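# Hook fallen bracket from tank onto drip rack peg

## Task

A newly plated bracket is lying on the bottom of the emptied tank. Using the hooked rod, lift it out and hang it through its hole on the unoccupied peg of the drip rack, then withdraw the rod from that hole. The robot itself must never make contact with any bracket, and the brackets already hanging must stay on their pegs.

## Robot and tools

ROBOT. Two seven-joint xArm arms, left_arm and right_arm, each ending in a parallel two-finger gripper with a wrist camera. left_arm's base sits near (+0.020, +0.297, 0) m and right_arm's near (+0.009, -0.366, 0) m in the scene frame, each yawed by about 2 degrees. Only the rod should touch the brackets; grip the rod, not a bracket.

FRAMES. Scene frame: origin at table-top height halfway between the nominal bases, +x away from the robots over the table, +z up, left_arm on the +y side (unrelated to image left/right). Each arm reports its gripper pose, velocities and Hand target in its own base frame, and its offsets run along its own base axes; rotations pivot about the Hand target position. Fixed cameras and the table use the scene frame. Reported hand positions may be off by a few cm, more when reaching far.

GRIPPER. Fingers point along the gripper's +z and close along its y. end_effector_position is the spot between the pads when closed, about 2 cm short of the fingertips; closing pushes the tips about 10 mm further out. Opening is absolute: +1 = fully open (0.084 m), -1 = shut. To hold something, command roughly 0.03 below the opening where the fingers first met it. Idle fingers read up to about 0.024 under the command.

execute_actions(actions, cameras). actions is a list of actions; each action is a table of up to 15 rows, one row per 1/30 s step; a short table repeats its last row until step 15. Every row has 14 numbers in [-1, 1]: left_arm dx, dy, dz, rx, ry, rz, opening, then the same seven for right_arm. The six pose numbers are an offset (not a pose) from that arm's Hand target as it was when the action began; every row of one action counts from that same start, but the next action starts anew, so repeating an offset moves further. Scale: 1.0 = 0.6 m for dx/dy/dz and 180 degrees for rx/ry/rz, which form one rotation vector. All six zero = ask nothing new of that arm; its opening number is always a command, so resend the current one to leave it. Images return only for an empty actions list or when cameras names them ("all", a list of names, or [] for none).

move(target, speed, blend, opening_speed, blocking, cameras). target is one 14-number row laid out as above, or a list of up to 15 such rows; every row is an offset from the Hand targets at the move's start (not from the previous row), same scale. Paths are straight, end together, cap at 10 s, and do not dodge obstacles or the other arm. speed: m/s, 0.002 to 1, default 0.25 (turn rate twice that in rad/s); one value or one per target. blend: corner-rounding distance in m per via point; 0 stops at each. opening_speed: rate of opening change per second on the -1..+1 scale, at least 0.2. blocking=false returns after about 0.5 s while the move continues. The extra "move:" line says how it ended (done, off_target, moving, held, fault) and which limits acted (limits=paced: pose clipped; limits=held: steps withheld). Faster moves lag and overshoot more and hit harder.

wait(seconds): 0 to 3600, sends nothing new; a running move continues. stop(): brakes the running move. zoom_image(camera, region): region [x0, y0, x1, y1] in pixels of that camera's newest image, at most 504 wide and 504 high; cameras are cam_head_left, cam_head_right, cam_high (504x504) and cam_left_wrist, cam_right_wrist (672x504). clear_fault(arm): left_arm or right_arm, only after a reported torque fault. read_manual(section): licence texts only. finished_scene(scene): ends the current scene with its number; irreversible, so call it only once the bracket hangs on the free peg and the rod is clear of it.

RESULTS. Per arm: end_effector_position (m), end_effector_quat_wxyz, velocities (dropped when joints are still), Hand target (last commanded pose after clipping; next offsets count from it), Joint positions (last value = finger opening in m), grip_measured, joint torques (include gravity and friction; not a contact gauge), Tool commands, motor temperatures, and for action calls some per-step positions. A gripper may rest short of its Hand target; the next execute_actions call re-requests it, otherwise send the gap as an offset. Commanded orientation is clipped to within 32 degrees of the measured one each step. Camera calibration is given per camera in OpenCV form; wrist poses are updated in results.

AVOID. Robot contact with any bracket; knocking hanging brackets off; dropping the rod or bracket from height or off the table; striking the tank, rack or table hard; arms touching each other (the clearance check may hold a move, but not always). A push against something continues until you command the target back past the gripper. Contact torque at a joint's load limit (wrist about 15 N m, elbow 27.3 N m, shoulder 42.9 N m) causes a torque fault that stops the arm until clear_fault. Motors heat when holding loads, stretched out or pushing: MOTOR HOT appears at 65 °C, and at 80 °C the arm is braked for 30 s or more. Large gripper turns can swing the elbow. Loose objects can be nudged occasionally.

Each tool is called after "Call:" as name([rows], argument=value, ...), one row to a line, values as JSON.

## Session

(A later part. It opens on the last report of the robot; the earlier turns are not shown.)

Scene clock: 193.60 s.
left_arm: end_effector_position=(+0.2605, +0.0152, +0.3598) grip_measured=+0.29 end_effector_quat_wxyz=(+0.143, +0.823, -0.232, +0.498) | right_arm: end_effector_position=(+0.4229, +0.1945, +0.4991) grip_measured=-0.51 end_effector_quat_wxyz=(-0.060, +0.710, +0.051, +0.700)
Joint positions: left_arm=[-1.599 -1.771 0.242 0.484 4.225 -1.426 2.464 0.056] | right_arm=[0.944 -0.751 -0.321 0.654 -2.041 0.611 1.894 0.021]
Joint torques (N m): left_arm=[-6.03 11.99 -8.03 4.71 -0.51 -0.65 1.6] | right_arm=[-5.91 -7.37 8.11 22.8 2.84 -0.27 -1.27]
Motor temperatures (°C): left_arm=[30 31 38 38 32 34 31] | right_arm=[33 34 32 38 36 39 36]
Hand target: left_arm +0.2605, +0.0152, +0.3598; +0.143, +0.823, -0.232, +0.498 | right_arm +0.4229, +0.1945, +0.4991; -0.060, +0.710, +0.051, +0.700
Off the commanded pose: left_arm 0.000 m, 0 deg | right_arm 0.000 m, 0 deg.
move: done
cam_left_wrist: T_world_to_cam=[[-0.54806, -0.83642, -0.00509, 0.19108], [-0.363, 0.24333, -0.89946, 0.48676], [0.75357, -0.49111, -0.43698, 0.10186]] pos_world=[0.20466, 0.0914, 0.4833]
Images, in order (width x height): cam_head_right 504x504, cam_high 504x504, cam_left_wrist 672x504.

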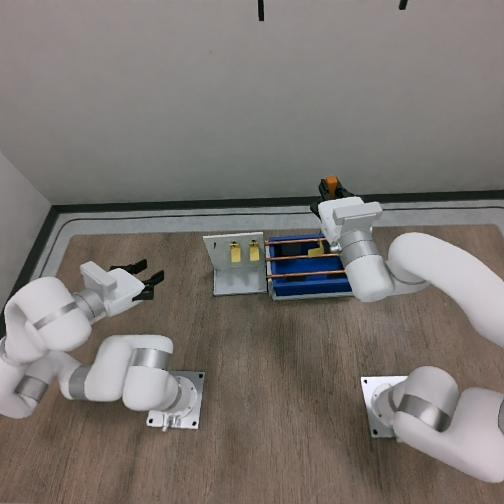

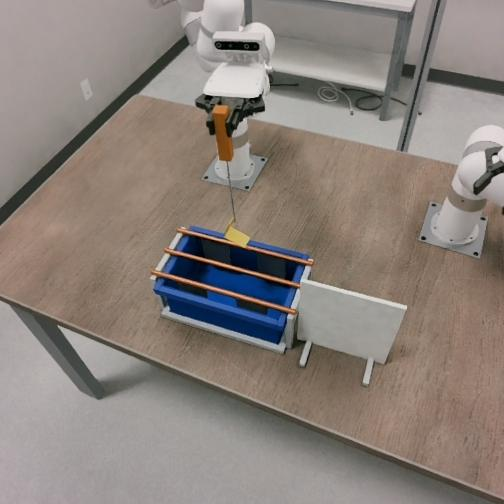

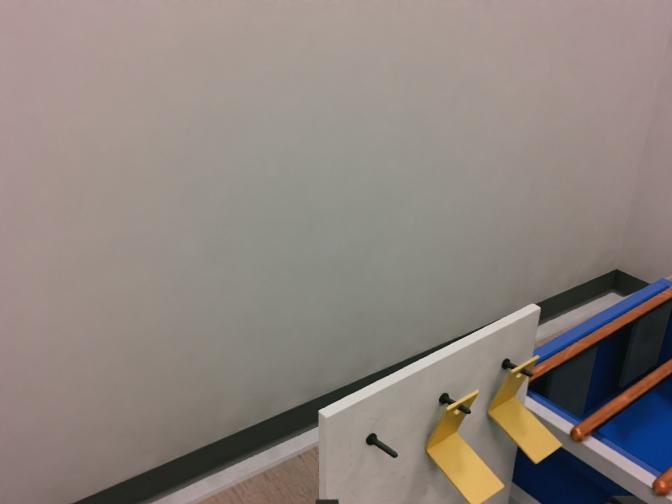

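Call:
move(target=[0,0,-0.131,0,0,0,0.3,-0.09,0.05,0,0,0,0.47,-0.9], speed=0.12, cameras=["cam_high","cam_left_wrist","cam_head_right","cam_head_left"])

Call:
zoom_image(camera="cam_head_right", region=[195, 210, 315, 290])

Call:
zoom_image(camera="cam_head_left", region=[190, 210, 310, 290])

Scene clock: 203.80 s.
left_arm: end_effector_position=(+0.2605, +0.0152, +0.2812) grip_measured=+0.29 end_effector_quat_wxyz=(+0.143, +0.823, -0.232, +0.498) | right_arm: end_effector_position=(+0.3689, +0.2245, +0.4991) grip_measured=-0.51 end_effector_quat_wxyz=(+0.515, -0.490, -0.516, -0.477)
Joint positions: left_arm=[-1.525 -2.056 0.364 0.257 4.312 -1.437 2.532 0.056] | right_arm=[2.083 -1.045 -1.333 1.473 -2.721 -0.928 1.787 0.021]
Joint torques (N m): left_arm=[6.63 8.43 -3.3 3.63 2.61 -0.51 1.6] | right_arm=[6.51 9.64 16.94 11.04 -0.33 -0.69 1.47]
Hand target: left_arm +0.2605, +0.0152, +0.2812; +0.143, +0.823, -0.232, +0.498 | right_arm +0.3689, +0.2245, +0.4991; +0.515, -0.490, -0.516, -0.477
Off the commanded pose: left_arm 0.000 m, 0 deg | right_arm 0.000 m, 0 deg.
joint at its limit (left arm) — joint 2 (shoulder), lower limit.
move: done
cam_left_wrist: T_world_to_cam=[[-0.54806, -0.83642, -0.00509, 0.19068], [-0.363, 0.24333, -0.89946, 0.41606], [0.75357, -0.49111, -0.43698, 0.06751]] pos_world=[0.20466, 0.0914, 0.4047]
Images, in order (width x height): cam_head_left 504x504, cam_head_right 504x504, cam_high 504x504, cam_left_wrist 672x504.

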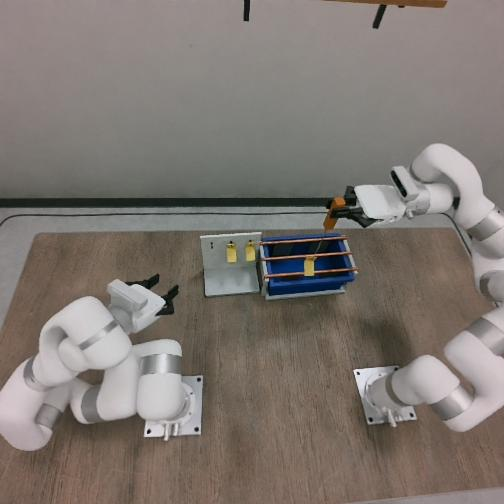

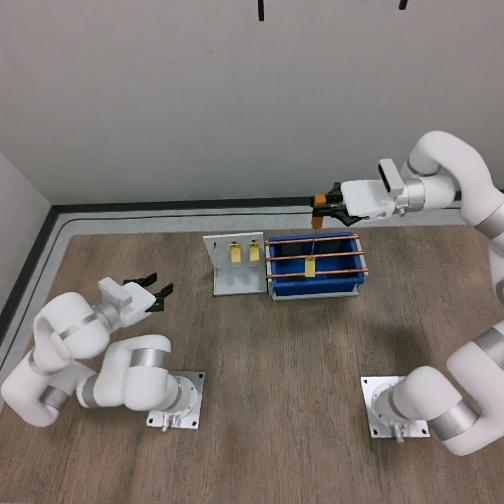

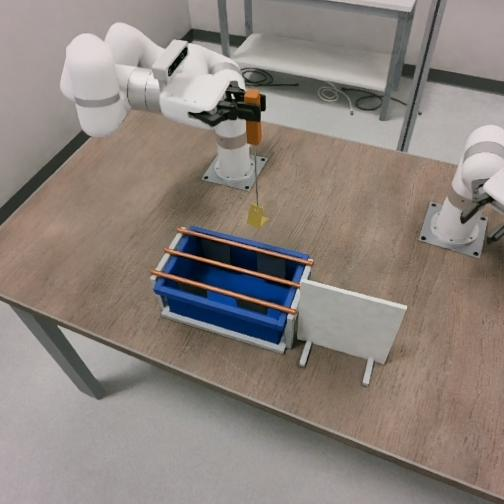

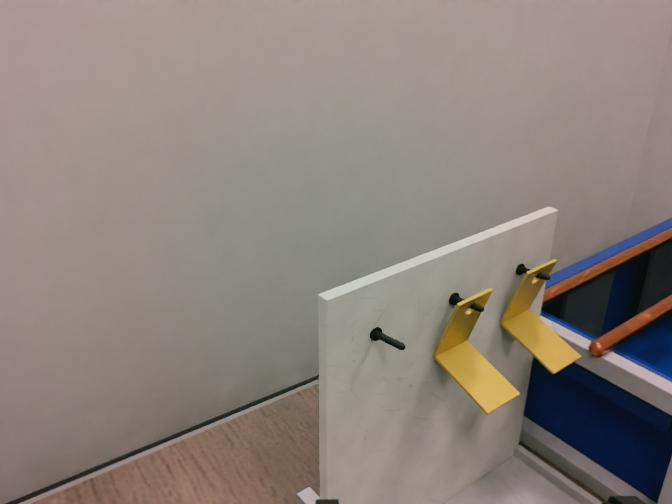

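Scaled by 4.200 from the camera's image (finer frame: 720x720).

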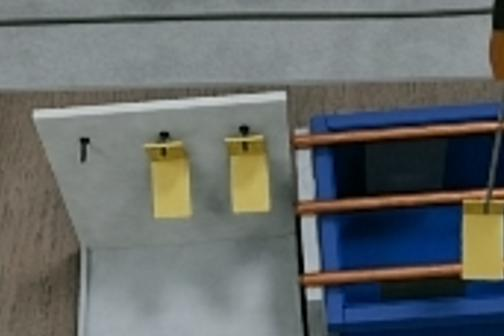

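Scaled by 4.200 from the camera's image (finer frame: 720x720).

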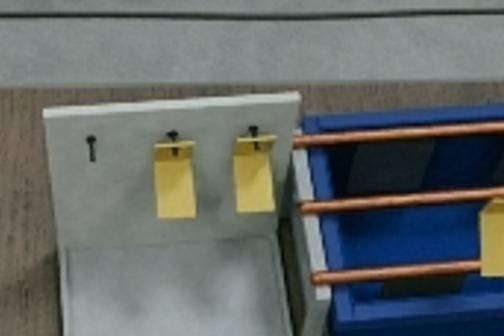

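Call:
move([
  [0,0,0,0,0,0,0.3,0,0.35,0,0,0,0,-0.9],
  [0,0,0,0,0,0,0.3,0.06,0.485,-0.02,0,0,0,-0.9],
], speed=0.15, blend=[0.05,0], cameras=["cam_high","cam_left_wrist","cam_head_right"])

Call:
zoom_image(camera="cam_head_right", region=[195, 220, 275, 300])

Scene clock: 211.47 s.
left_arm: end_effector_position=(+0.2605, +0.0152, +0.2812) grip_measured=+0.29 end_effector_quat_wxyz=(+0.143, +0.823, -0.232, +0.498) | right_arm: end_effector_position=(+0.4049, +0.5155, +0.4871) grip_measured=-0.51 end_effector_quat_wxyz=(+0.515, -0.490, -0.516, -0.477)
Joint positions: left_arm=[-1.525 -2.056 0.364 0.257 4.312 -1.437 2.532 0.056] | right_arm=[3.053 -0.996 -1.737 2.069 -2.758 -0.673 1.824 0.021]
Joint torques (N m): left_arm=[6.3 6.28 -3.38 3.8 2.46 0.59 1.52] | right_arm=[6.61 17.77 14.59 11.92 -0.4 -0.6 1.47]
Hand target: left_arm +0.2605, +0.0152, +0.2812; +0.143, +0.823, -0.232, +0.498 | right_arm +0.4049, +0.5155, +0.4871; +0.515, -0.490, -0.516, -0.477
Off the commanded pose: left_arm 0.000 m, 0 deg | right_arm 0.000 m, 0 deg.
joint at its limit (left arm) — joint 2 (shoulder), lower limit.
move: done; blend cut to 0.0447 m at target 1
cam_left_wrist: T_world_to_cam=[[-0.54805, -0.83643, -0.00507, 0.19067], [-0.36301, 0.2433, -0.89946, 0.41607], [0.75357, -0.49111, -0.43698, 0.06751]] pos_world=[0.20466, 0.0914, 0.4047]
Images, in order (width x height): cam_head_right 504x504, cam_high 504x504, cam_left_wrist 672x504.

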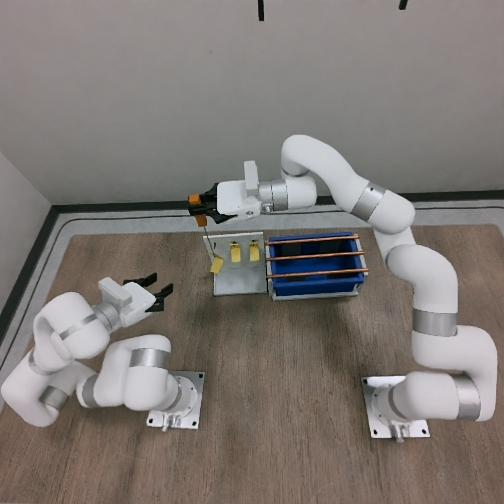

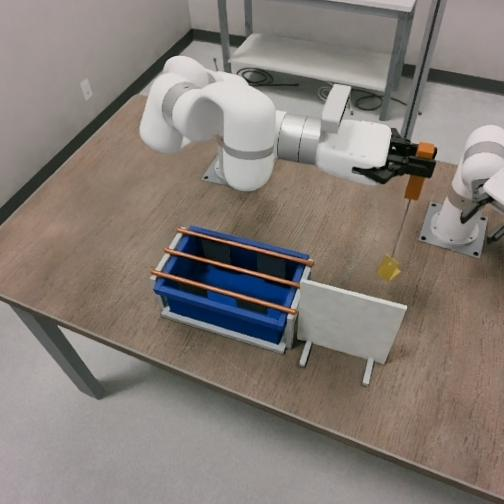

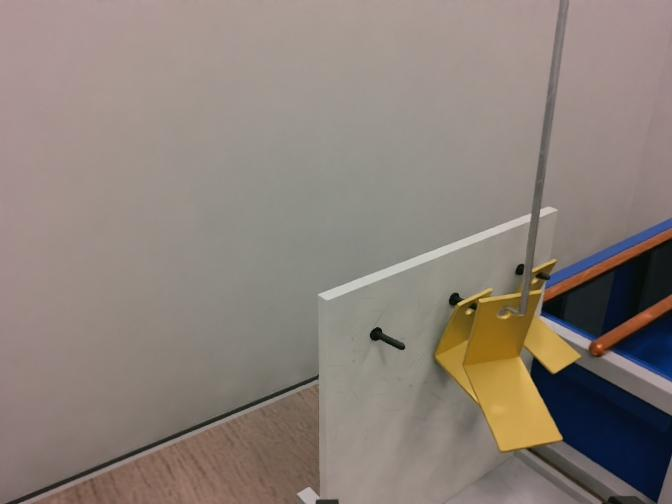

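Scaled by 6.300 from the camera's image (finer frame: 720x720).

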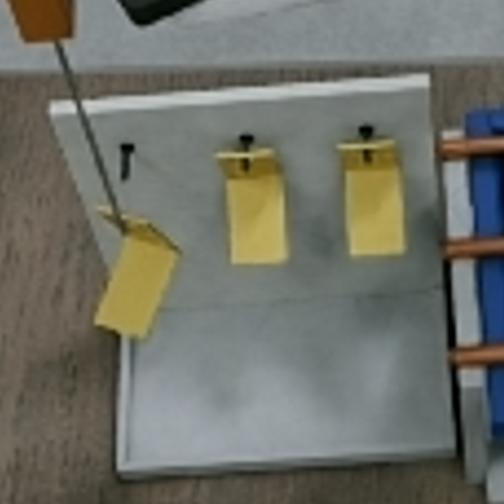

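Call:
zoom_image(camera="cam_left_wrist", region=[440, 240, 600, 400])

Call:
zoom_image(camera="cam_high", region=[340, 130, 480, 290])

Scaled by 3.150 from the camera's image (finer frame: 960x720).

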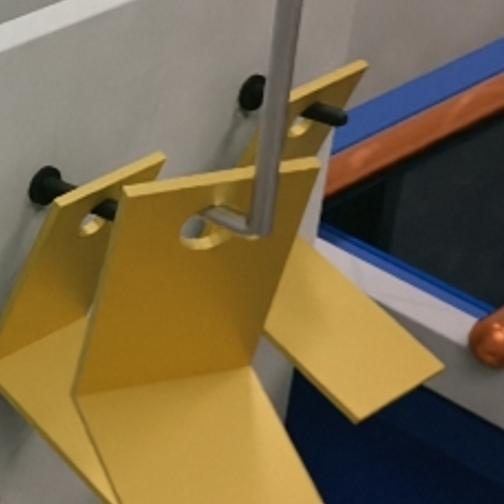

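Scaled by 3.150 from the camera's image (finer frame: 720x720).

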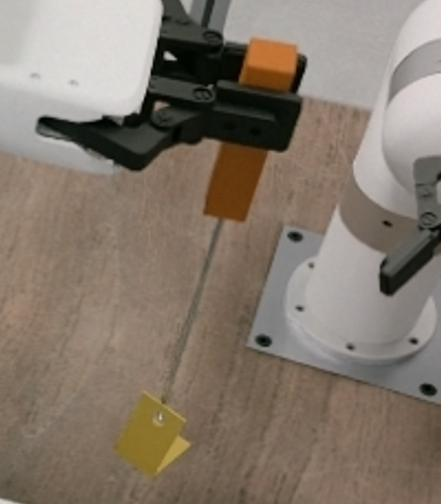

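Call:
move(target=[0,0,0,0,0,0,0.3,0,-0.07,0,0,0,-0.028,-0.9], speed=0.14, cameras=["cam_left_wrist","cam_head_right"])

Call:
zoom_image(camera="cam_left_wrist", region=[440, 240, 640, 400])

Call:
zoom_image(camera="cam_head_right", region=[195, 220, 275, 300])

Scene clock: 223.77 s.
left_arm: end_effector_position=(+0.2605, +0.0152, +0.2812) grip_measured=+0.29 end_effector_quat_wxyz=(+0.143, +0.823, -0.232, +0.498) | right_arm: end_effector_position=(+0.4049, +0.4735, +0.4871) grip_measured=-0.51 end_effector_quat_wxyz=(+0.494, -0.513, -0.494, -0.500)
Joint positions: left_arm=[-1.525 -2.056 0.364 0.257 4.312 -1.437 2.532 0.056] | right_arm=[2.782 -0.967 -1.6 1.768 -2.723 -0.523 1.783 0.021]
Joint torques (N m): left_arm=[5.06 6.17 -3.78 3.88 2.25 1.3 1.33] | right_arm=[-6.07 13.62 23.58 7.55 4.61 1.57 -1.25]
Hand target: left_arm +0.2605, +0.0152, +0.2812; +0.143, +0.823, -0.232, +0.498 | right_arm +0.4049, +0.4735, +0.4871; +0.494, -0.513, -0.494, -0.500
Off the commanded pose: left_arm 0.000 m, 0 deg | right_arm 0.000 m, 0 deg.
joint at its limit (left arm) — joint 2 (shoulder), lower limit.
move: done
cam_left_wrist: T_world_to_cam=[[-0.54805, -0.83643, -0.00507, 0.19067], [-0.36301, 0.2433, -0.89946, 0.41607], [0.75357, -0.49111, -0.43698, 0.06751]] pos_world=[0.20466, 0.0914, 0.4047]
Images, in order (width x height): cam_head_right 504x504, cam_left_wrist 672x504.

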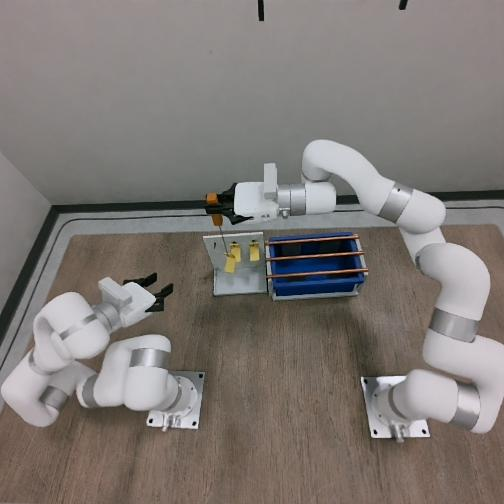

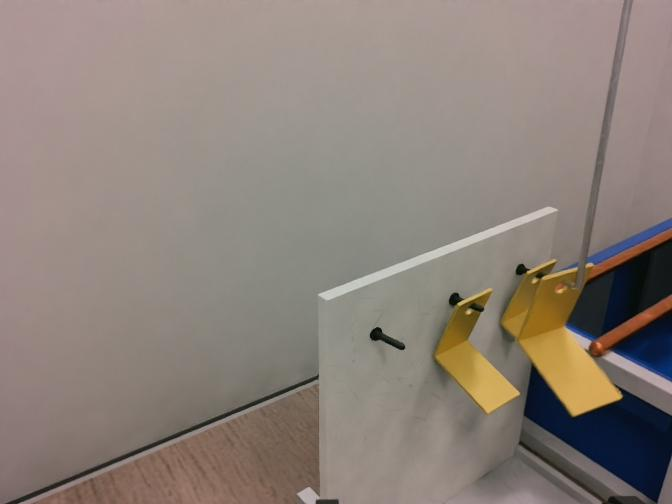

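Scaled by 2.520 from the camera's image (finer frame: 960x720).

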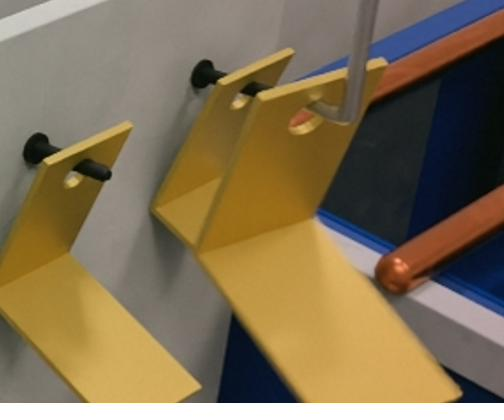

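Scaled by 6.300 from the camera's image (finer frame: 720x720).

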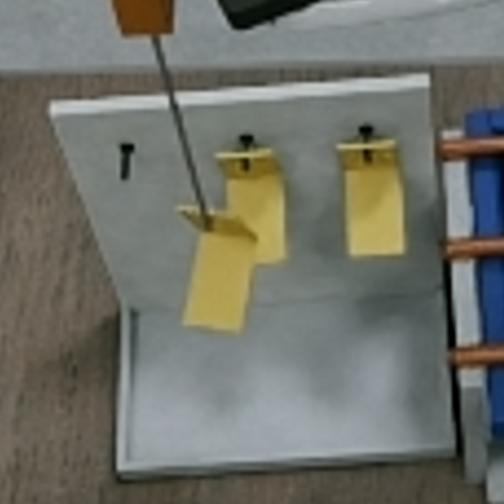

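Call:
move([
  [0,0,0,0,0,0,0.3,0,0.11,0,0,0,0,-0.9],
  [0,0,0,0,0,0,0.3,0,0.03,0,0,0,0,-0.9],
], speed=[0.04,0.16], cameras=["cam_left_wrist","cam_head_right"])

Call:
zoom_image(camera="cam_left_wrist", region=[440, 240, 640, 400])

Call:
zoom_image(camera="cam_head_right", region=[195, 220, 275, 300])

Scene clock: 228.80 s.
left_arm: end_effector_position=(+0.2605, +0.0152, +0.2812) grip_measured=+0.29 end_effector_quat_wxyz=(+0.143, +0.823, -0.232, +0.498) | right_arm: end_effector_position=(+0.4049, +0.4915, +0.4871) grip_measured=-0.51 end_effector_quat_wxyz=(+0.494, -0.513, -0.494, -0.500)
Joint positions: left_arm=[-1.525 -2.056 0.364 0.257 4.312 -1.437 2.532 0.056] | right_arm=[2.848 -0.963 -1.634 1.817 -2.721 -0.516 1.788 0.021]
Joint torques (N m): left_arm=[4.68 6.31 -3.76 3.61 2.11 1.31 1.54] | right_arm=[-6 14.28 23.35 7.58 4.56 1.62 -1.31]
Hand target: left_arm +0.2605, +0.0152, +0.2812; +0.143, +0.823, -0.232, +0.498 | right_arm +0.4049, +0.4915, +0.4871; +0.494, -0.513, -0.494, -0.500
Off the commanded pose: left_arm 0.000 m, 0 deg | right_arm 0.000 m, 0 deg.
joint at its limit (left arm) — joint 2 (shoulder), lower limit.
move: done
cam_left_wrist: T_world_to_cam=[[-0.54805, -0.83643, -0.00507, 0.19067], [-0.36301, 0.2433, -0.89946, 0.41607], [0.75357, -0.49111, -0.43698, 0.06751]] pos_world=[0.20466, 0.0914, 0.4047]
Images, in order (width x height): cam_head_right 504x504, cam_left_wrist 672x504.

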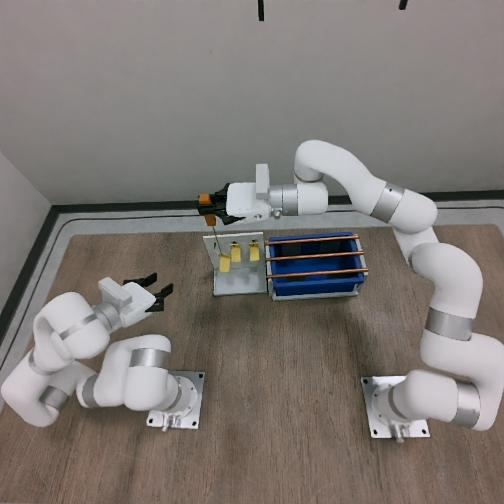

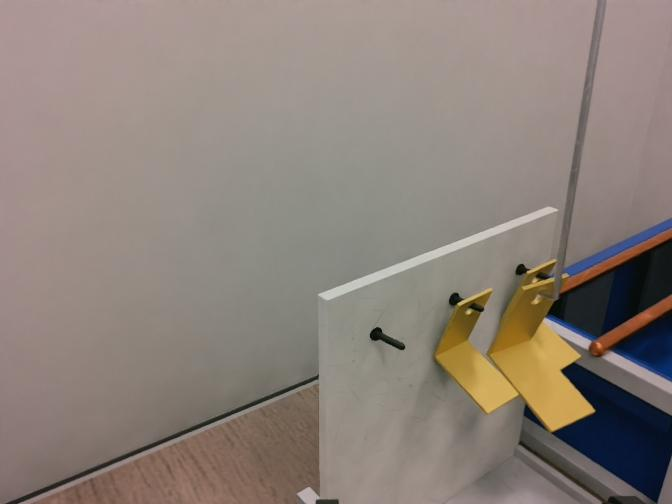

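Scaled by 2.520 from the camera's image (finer frame: 960x720).

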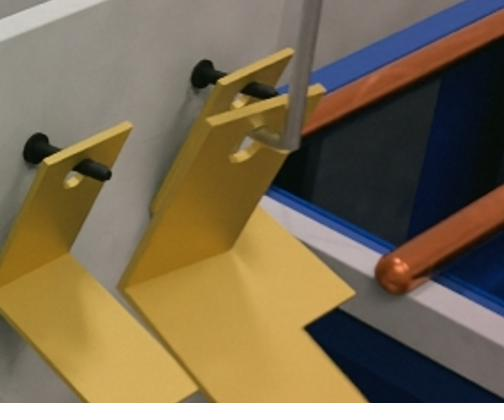

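Scaled by 6.300 from the camera's image (finer frame: 720x720).

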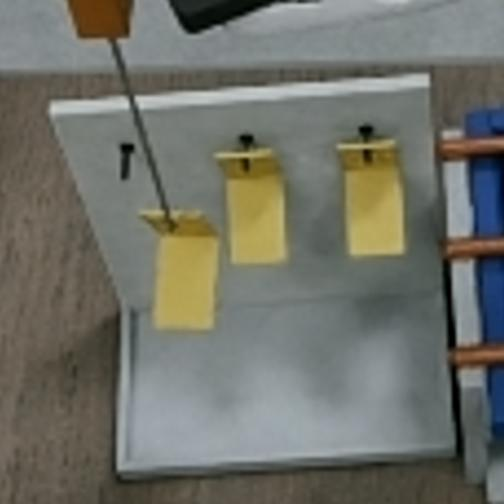

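Call:
move(target=[0,0,0,0,0,0,0.3,0.035,0.064,-0.04,0,0,0,-0.9], speed=0.025, cameras=["cam_left_wrist","cam_head_right"])

Call:
zoom_image(camera="cam_left_wrist", region=[340, 280, 500, 440])

Call:
zoom_image(camera="cam_head_right", region=[195, 230, 245, 280])

Scene clock: 234.33 s.
left_arm: end_effector_position=(+0.2605, +0.0152, +0.2812) grip_measured=+0.29 end_effector_quat_wxyz=(+0.143, +0.823, -0.232, +0.498) | right_arm: end_effector_position=(+0.4259, +0.5299, +0.4631) grip_measured=-0.51 end_effector_quat_wxyz=(+0.494, -0.513, -0.494, -0.500)
Joint positions: left_arm=[-1.525 -2.056 0.364 0.257 4.312 -1.437 2.532 0.056] | right_arm=[3.039 -1.029 -1.74 2.004 -2.752 -0.542 1.773 0.021]
Joint torques (N m): left_arm=[4.55 6.47 -4.07 3.87 2.14 1.13 1.41] | right_arm=[6.54 17.68 16 12.04 -0.41 -0.68 0.63]
Hand target: left_arm +0.2605, +0.0152, +0.2812; +0.143, +0.823, -0.232, +0.498 | right_arm +0.4259, +0.5299, +0.4631; +0.494, -0.513, -0.494, -0.500
Off the commanded pose: left_arm 0.000 m, 0 deg | right_arm 0.000 m, 0 deg.
joint at its limit (left arm) — joint 2 (shoulder), lower limit.
move: done
cam_left_wrist: T_world_to_cam=[[-0.54805, -0.83643, -0.00507, 0.19067], [-0.36301, 0.2433, -0.89946, 0.41607], [0.75357, -0.49111, -0.43698, 0.06751]] pos_world=[0.20466, 0.0914, 0.4047]
Images, in order (width x height): cam_head_right 504x504, cam_left_wrist 672x504.

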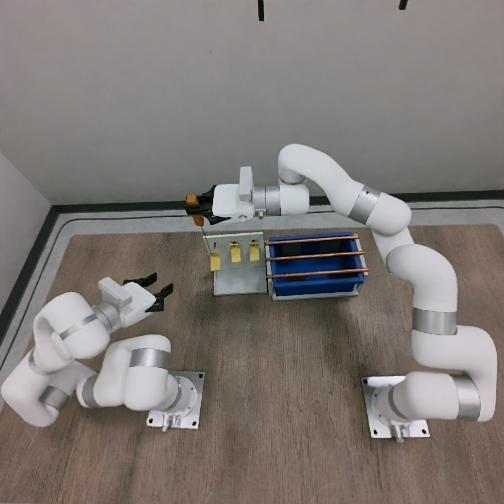

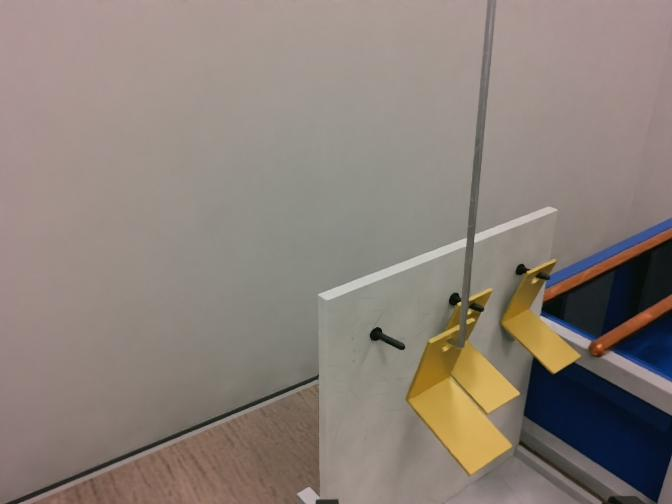

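Scaled by 3.150 from the camera's image (finer frame: 960x720).

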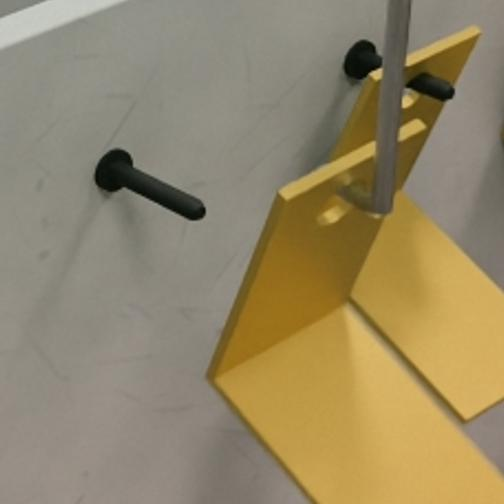

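Scaled by 10.080 from the camera's image (finer frame: 720x720).

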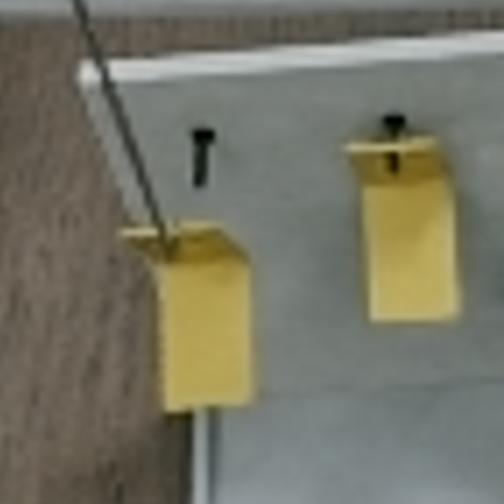

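Call:
move(target=[0,0,0,0,0,0,0.3,0,-0.001,-0.035,0,-0.028,0,-0.9], speed=0.025, cameras=["cam_left_wrist","cam_head_right"])

Call:
zoom_image(camera="cam_left_wrist", region=[340, 280, 500, 440])

Call:
zoom_image(camera="cam_head_right", region=[195, 230, 245, 280])

Scene clock: 241.93 s.
left_arm: end_effector_position=(+0.2605, +0.0152, +0.2812) grip_measured=+0.29 end_effector_quat_wxyz=(+0.143, +0.823, -0.232, +0.498) | right_arm: end_effector_position=(+0.4259, +0.5293, +0.4421) grip_measured=-0.51 end_effector_quat_wxyz=(+0.472, -0.490, -0.515, -0.522)
Joint positions: left_arm=[-1.525 -2.056 0.364 0.257 4.312 -1.437 2.532 0.056] | right_arm=[3.002 -1.088 -1.691 1.937 -2.797 -0.498 1.658 0.021]
Joint torques (N m): left_arm=[4.29 6.68 -3.96 3.7 1.96 1.25 1.46] | right_arm=[-6.25 17.32 23.88 5.94 -0.51 1.63 -1.31]
Hand target: left_arm +0.2605, +0.0152, +0.2812; +0.143, +0.823, -0.232, +0.498 | right_arm +0.4259, +0.5293, +0.4421; +0.472, -0.490, -0.515, -0.522
Off the commanded pose: left_arm 0.000 m, 0 deg | right_arm 0.000 m, 0 deg.
joint at its limit (left arm) — joint 2 (shoulder), lower limit.
move: done
cam_left_wrist: T_world_to_cam=[[-0.54805, -0.83643, -0.00507, 0.19067], [-0.36301, 0.2433, -0.89946, 0.41607], [0.75357, -0.49111, -0.43698, 0.06751]] pos_world=[0.20466, 0.0914, 0.4047]
Images, in order (width x height): cam_head_right 504x504, cam_left_wrist 672x504.

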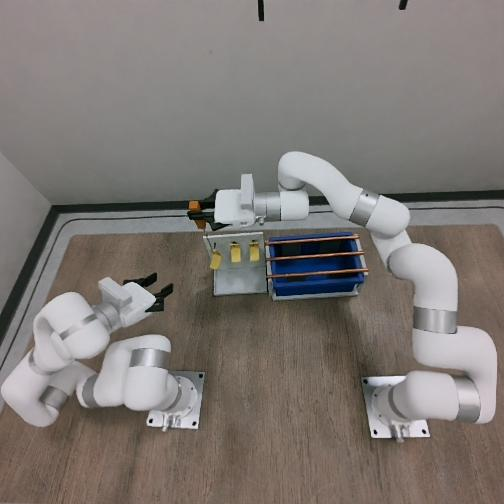

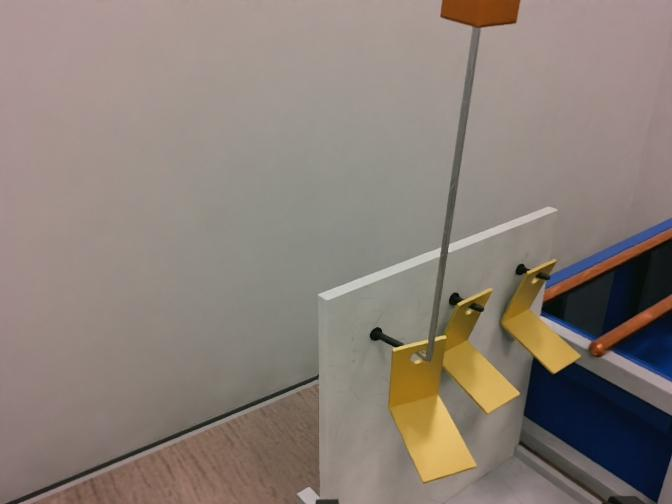

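Scaled by 3.150 from the camera's image (finer frame: 960x720).

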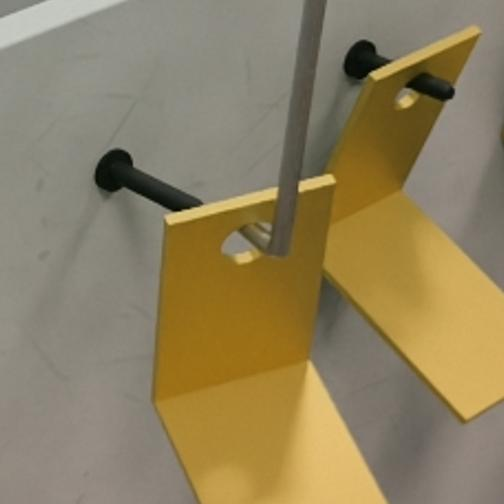

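Scaled by 10.080 from the camera's image (finer frame: 720x720).

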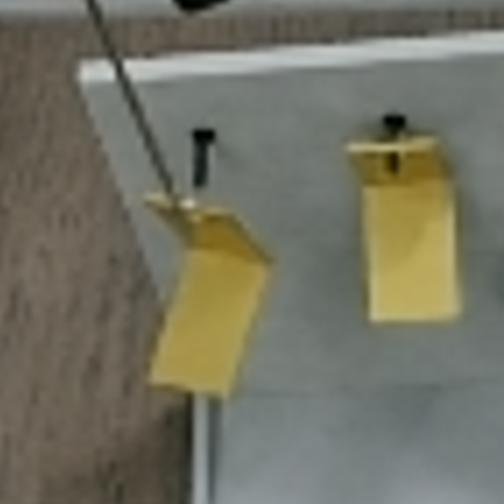

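Call:
move([
  [0,0,0,0,0,0,0.3,-0.05,0,0.01,0,0,0,-0.9],
  [0,0,0,0,0,0,0.3,-0.05,0.1,0.01,0,0,0,-0.9],
], speed=[0.06,0.04])

Call:
move(target=[0,0,0,0,0,0,0.3,0,-0.08,0,0,0,0,-0.9], speed=0.16, cameras=["cam_left_wrist","cam_head_right"])

Call:
zoom_image(camera="cam_left_wrist", region=[340, 280, 500, 440])

Call:
zoom_image(camera="cam_head_right", region=[195, 230, 245, 280])

Scene clock: 252.73 s.
left_arm: end_effector_position=(+0.2605, +0.0152, +0.2812) grip_measured=+0.29 end_effector_quat_wxyz=(+0.143, +0.823, -0.232, +0.498) | right_arm: end_effector_position=(+0.3959, +0.5893, +0.4481) grip_measured=-0.51 end_effector_quat_wxyz=(+0.472, -0.490, -0.515, -0.522)
Joint positions: left_arm=[-1.525 -2.056 0.364 0.257 4.312 -1.437 2.532 0.056] | right_arm=[3.168 -1.059 -1.749 2.012 -2.788 -0.424 1.69 0.021]
Joint torques (N m): left_arm=[3.87 7.2 -4.03 4.03 1.58 1.3 1.51] | right_arm=[6.15 18.62 16.49 11.88 -0.2 -0.62 1.51]
Hand target: left_arm +0.2605, +0.0152, +0.2812; +0.143, +0.823, -0.232, +0.498 | right_arm +0.3959, +0.5893, +0.4481; +0.472, -0.490, -0.515, -0.522
Off the commanded pose: left_arm 0.000 m, 0 deg | right_arm 0.000 m, 0 deg.
joint at its limit (left arm) — joint 2 (shoulder), lower limit.
move: done

Scene clock: 253.50 s.
left_arm: end_effector_position=(+0.2605, +0.0152, +0.2812) grip_measured=+0.29 end_effector_quat_wxyz=(+0.143, +0.823, -0.232, +0.498) | right_arm: end_effector_position=(+0.3959, +0.5413, +0.4481) grip_measured=-0.51 end_effector_quat_wxyz=(+0.472, -0.490, -0.515, -0.522)
Joint positions: left_arm=[-1.525 -2.056 0.364 0.257 4.312 -1.437 2.532 0.056] | right_arm=[2.965 -1.06 -1.647 1.813 -2.781 -0.404 1.658 0.021]
Joint torques (N m): left_arm=[3.71 7.06 -3.93 3.83 1.73 1.31 1.68] | right_arm=[-6.29 15.78 24.9 6.34 4.32 1.45 -1.37]
Hand target: left_arm +0.2605, +0.0152, +0.2812; +0.143, +0.823, -0.232, +0.498 | right_arm +0.3959, +0.5413, +0.4481; +0.472, -0.490, -0.515, -0.522
Off the commanded pose: left_arm 0.000 m, 0 deg | right_arm 0.000 m, 0 deg.
joint at its limit (left arm) — joint 2 (shoulder), lower limit.
move: done
cam_left_wrist: T_world_to_cam=[[-0.54805, -0.83643, -0.00507, 0.19067], [-0.36301, 0.2433, -0.89946, 0.41607], [0.75357, -0.49111, -0.43698, 0.06751]] pos_world=[0.20466, 0.0914, 0.4047]
Images, in order (width x height): cam_head_right 504x504, cam_left_wrist 672x504.

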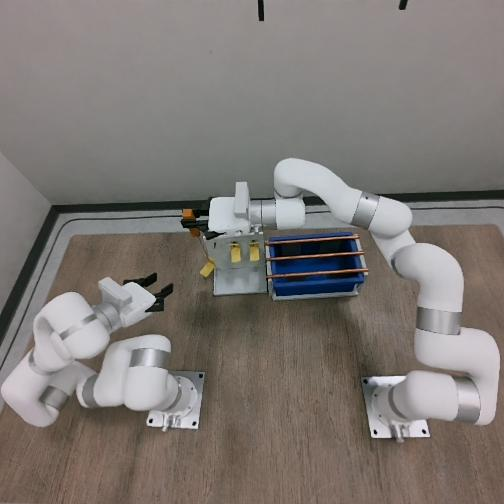

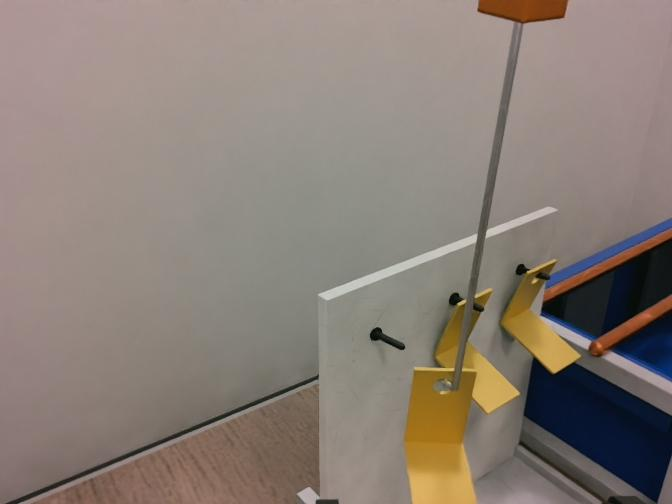

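Scaled by 3.150 from the camera's image (finer frame: 960x720).

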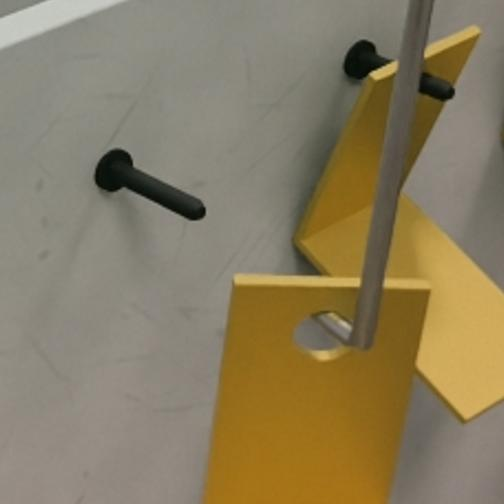

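Scaled by 10.080 from the camera's image (finer frame: 720x720).

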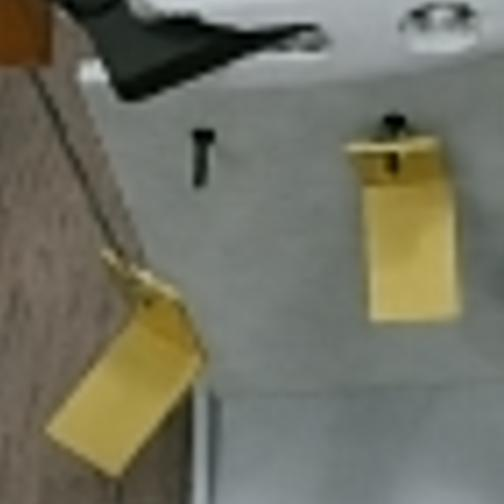

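Call:
move([
  [0,0,0,0,0,0,0.3,0,0.04,0,0,0,0,-0.9],
  [0,0,0,0,0,0,0.3,0,0.08,0,0,0,0,-0.9],
], speed=[0.3,0.04], blend=[0.012,0], cameras=["cam_head_right"])

Call:
zoom_image(camera="cam_head_right", region=[185, 230, 235, 280])

Call:
move(target=[0,0,0,0,0,0,0.3,0,-0.08,0,0,0,0,-0.9], speed=0.04, cameras=["cam_left_wrist","cam_head_right"])

Call:
zoom_image(camera="cam_head_right", region=[195, 230, 245, 280])

Scene clock: 260.40 s.
left_arm: end_effector_position=(+0.2605, +0.0152, +0.2812) grip_measured=+0.29 end_effector_quat_wxyz=(+0.143, +0.823, -0.232, +0.498) | right_arm: end_effector_position=(+0.3959, +0.5893, +0.4481) grip_measured=-0.51 end_effector_quat_wxyz=(+0.472, -0.490, -0.515, -0.522)
Joint positions: left_arm=[-1.525 -2.056 0.364 0.257 4.312 -1.437 2.532 0.056] | right_arm=[3.168 -1.058 -1.751 2.011 -2.784 -0.424 1.687 0.021]
Joint torques (N m): left_arm=[3.69 7.28 -4.04 4.01 1.56 1.32 1.64] | right_arm=[6.73 18.35 16.49 11.9 0.14 -0.68 1.47]
Hand target: left_arm +0.2605, +0.0152, +0.2812; +0.143, +0.823, -0.232, +0.498 | right_arm +0.3959, +0.5893, +0.4481; +0.472, -0.490, -0.515, -0.522
Off the commanded pose: left_arm 0.000 m, 0 deg | right_arm 0.000 m, 0 deg.
joint at its limit (left arm) — joint 2 (shoulder), lower limit.
move: done

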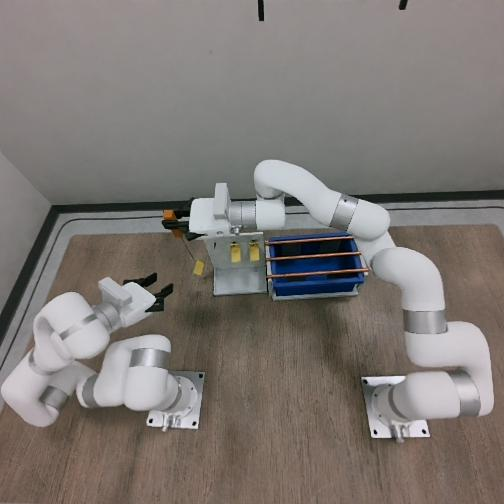

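Scaled by 10.080 from the camera's image (finer frame: 720x720).

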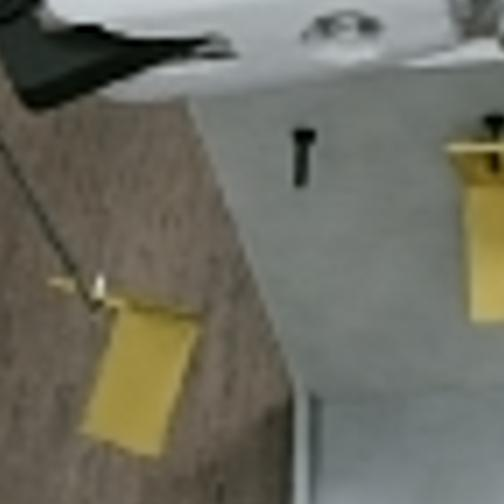

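Scene clock: 261.93 s.
left_arm: end_effector_position=(+0.2605, +0.0152, +0.2812) grip_measured=+0.29 end_effector_quat_wxyz=(+0.143, +0.823, -0.232, +0.498) | right_arm: end_effector_position=(+0.3959, +0.5413, +0.4481) grip_measured=-0.51 end_effector_quat_wxyz=(+0.472, -0.490, -0.515, -0.522)
Joint positions: left_arm=[-1.525 -2.056 0.364 0.257 4.312 -1.437 2.532 0.056] | right_arm=[2.965 -1.06 -1.647 1.813 -2.782 -0.404 1.658 0.021]
Joint torques (N m): left_arm=[3.95 7.1 -4.15 4.1 1.81 1.23 1.66] | right_arm=[-6.36 15.8 24.82 6.43 4.5 1.57 -1.26]
Hand target: left_arm +0.2605, +0.0152, +0.2812; +0.143, +0.823, -0.232, +0.498 | right_arm +0.3959, +0.5413, +0.4481; +0.472, -0.490, -0.515, -0.522
Off the commanded pose: left_arm 0.000 m, 0 deg | right_arm 0.000 m, 0 deg.
joint at its limit (left arm) — joint 2 (shoulder), lower limit.
move: done
cam_left_wrist: T_world_to_cam=[[-0.54805, -0.83643, -0.00507, 0.19067], [-0.36301, 0.2433, -0.89946, 0.41607], [0.75357, -0.49111, -0.43698, 0.06751]] pos_world=[0.20466, 0.0914, 0.4047]
Images, in order (width x height): cam_head_right 504x504, cam_left_wrist 672x504.

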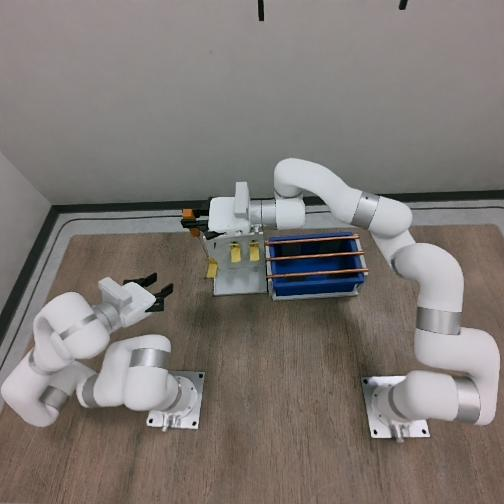

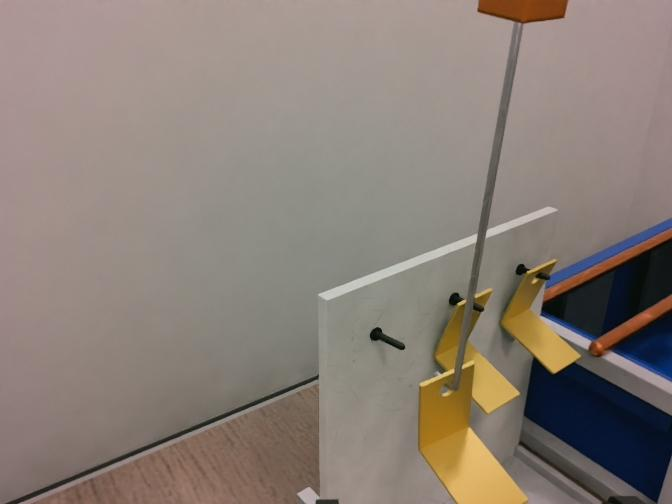

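Scaled by 10.080 from the camera's image (finer frame: 720x720).

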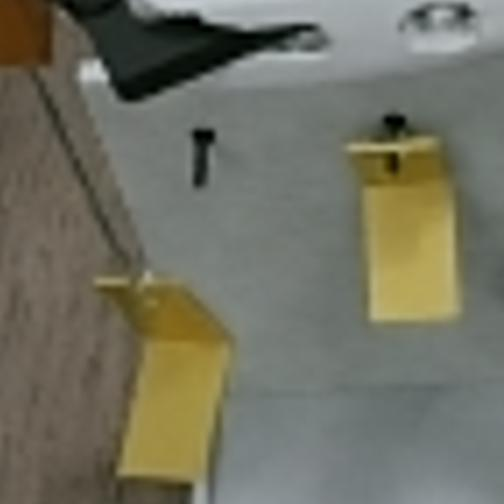

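Call:
move([
  [0,0,0,0,0,0,0.3,0,-0.022,-0.008,0,0,0,-0.9],
  [0,0,0,0,0,0,0.3,0.04,-0.022,-0.008,0,0,0,-0.9],
], speed=0.04, cameras=["cam_left_wrist","cam_head_right"])

Call:
zoom_image(camera="cam_left_wrist", region=[340, 280, 500, 440])

Call:
zoom_image(camera="cam_head_right", region=[195, 230, 245, 280])

Scene clock: 267.20 s.
left_arm: end_effector_position=(+0.2605, +0.0152, +0.2812) grip_measured=+0.29 end_effector_quat_wxyz=(+0.143, +0.823, -0.232, +0.498) | right_arm: end_effector_position=(+0.4199, +0.5281, +0.4433) grip_measured=-0.51 end_effector_quat_wxyz=(+0.472, -0.490, -0.515, -0.522)
Joint positions: left_arm=[-1.525 -2.056 0.364 0.257 4.312 -1.437 2.532 0.056] | right_arm=[2.979 -1.082 -1.676 1.897 -2.79 -0.478 1.653 0.021]
Joint torques (N m): left_arm=[3.38 7.3 -3.95 4.27 1.68 1.22 1.68] | right_arm=[6.62 17.71 17.74 11.31 -0.51 -0.69 1.49]
Hand target: left_arm +0.2605, +0.0152, +0.2812; +0.143, +0.823, -0.232, +0.498 | right_arm +0.4199, +0.5281, +0.4433; +0.472, -0.490, -0.515, -0.522
Off the commanded pose: left_arm 0.000 m, 0 deg | right_arm 0.000 m, 0 deg.
joint at its limit (left arm) — joint 2 (shoulder), lower limit.
move: done
cam_left_wrist: T_world_to_cam=[[-0.54805, -0.83643, -0.00507, 0.19067], [-0.36301, 0.2433, -0.89946, 0.41607], [0.75357, -0.49111, -0.43698, 0.06751]] pos_world=[0.20466, 0.0914, 0.4047]
Images, in order (width x height): cam_head_right 504x504, cam_left_wrist 672x504.

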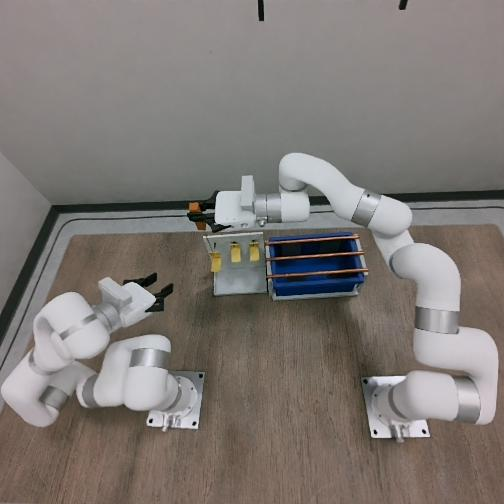

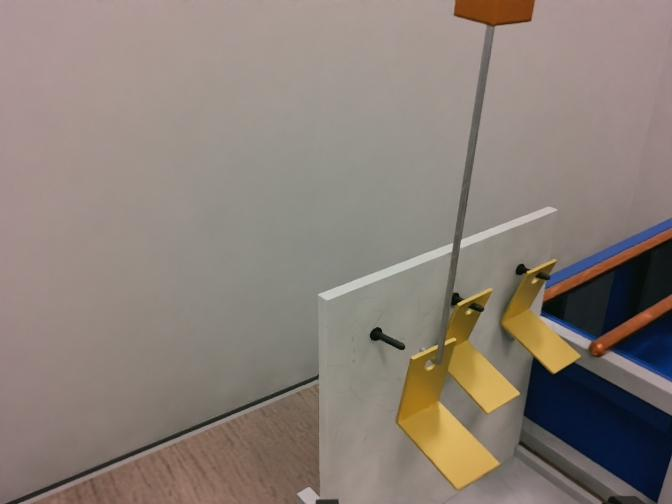

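Scaled by 3.150 from the camera's image (finer frame: 960x720).

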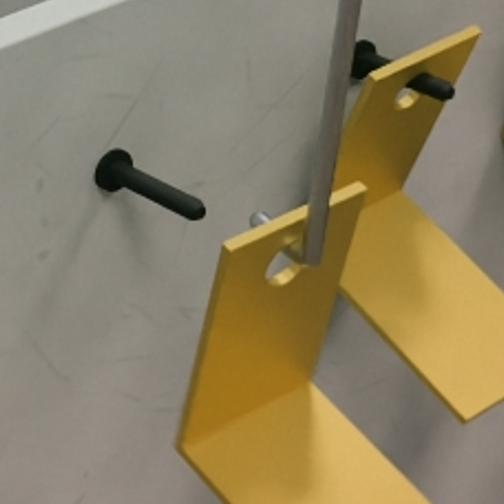

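Scaled by 10.080 from the camera's image (finer frame: 720x720).

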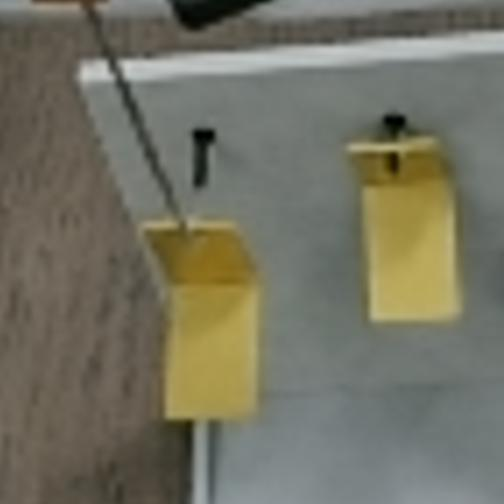

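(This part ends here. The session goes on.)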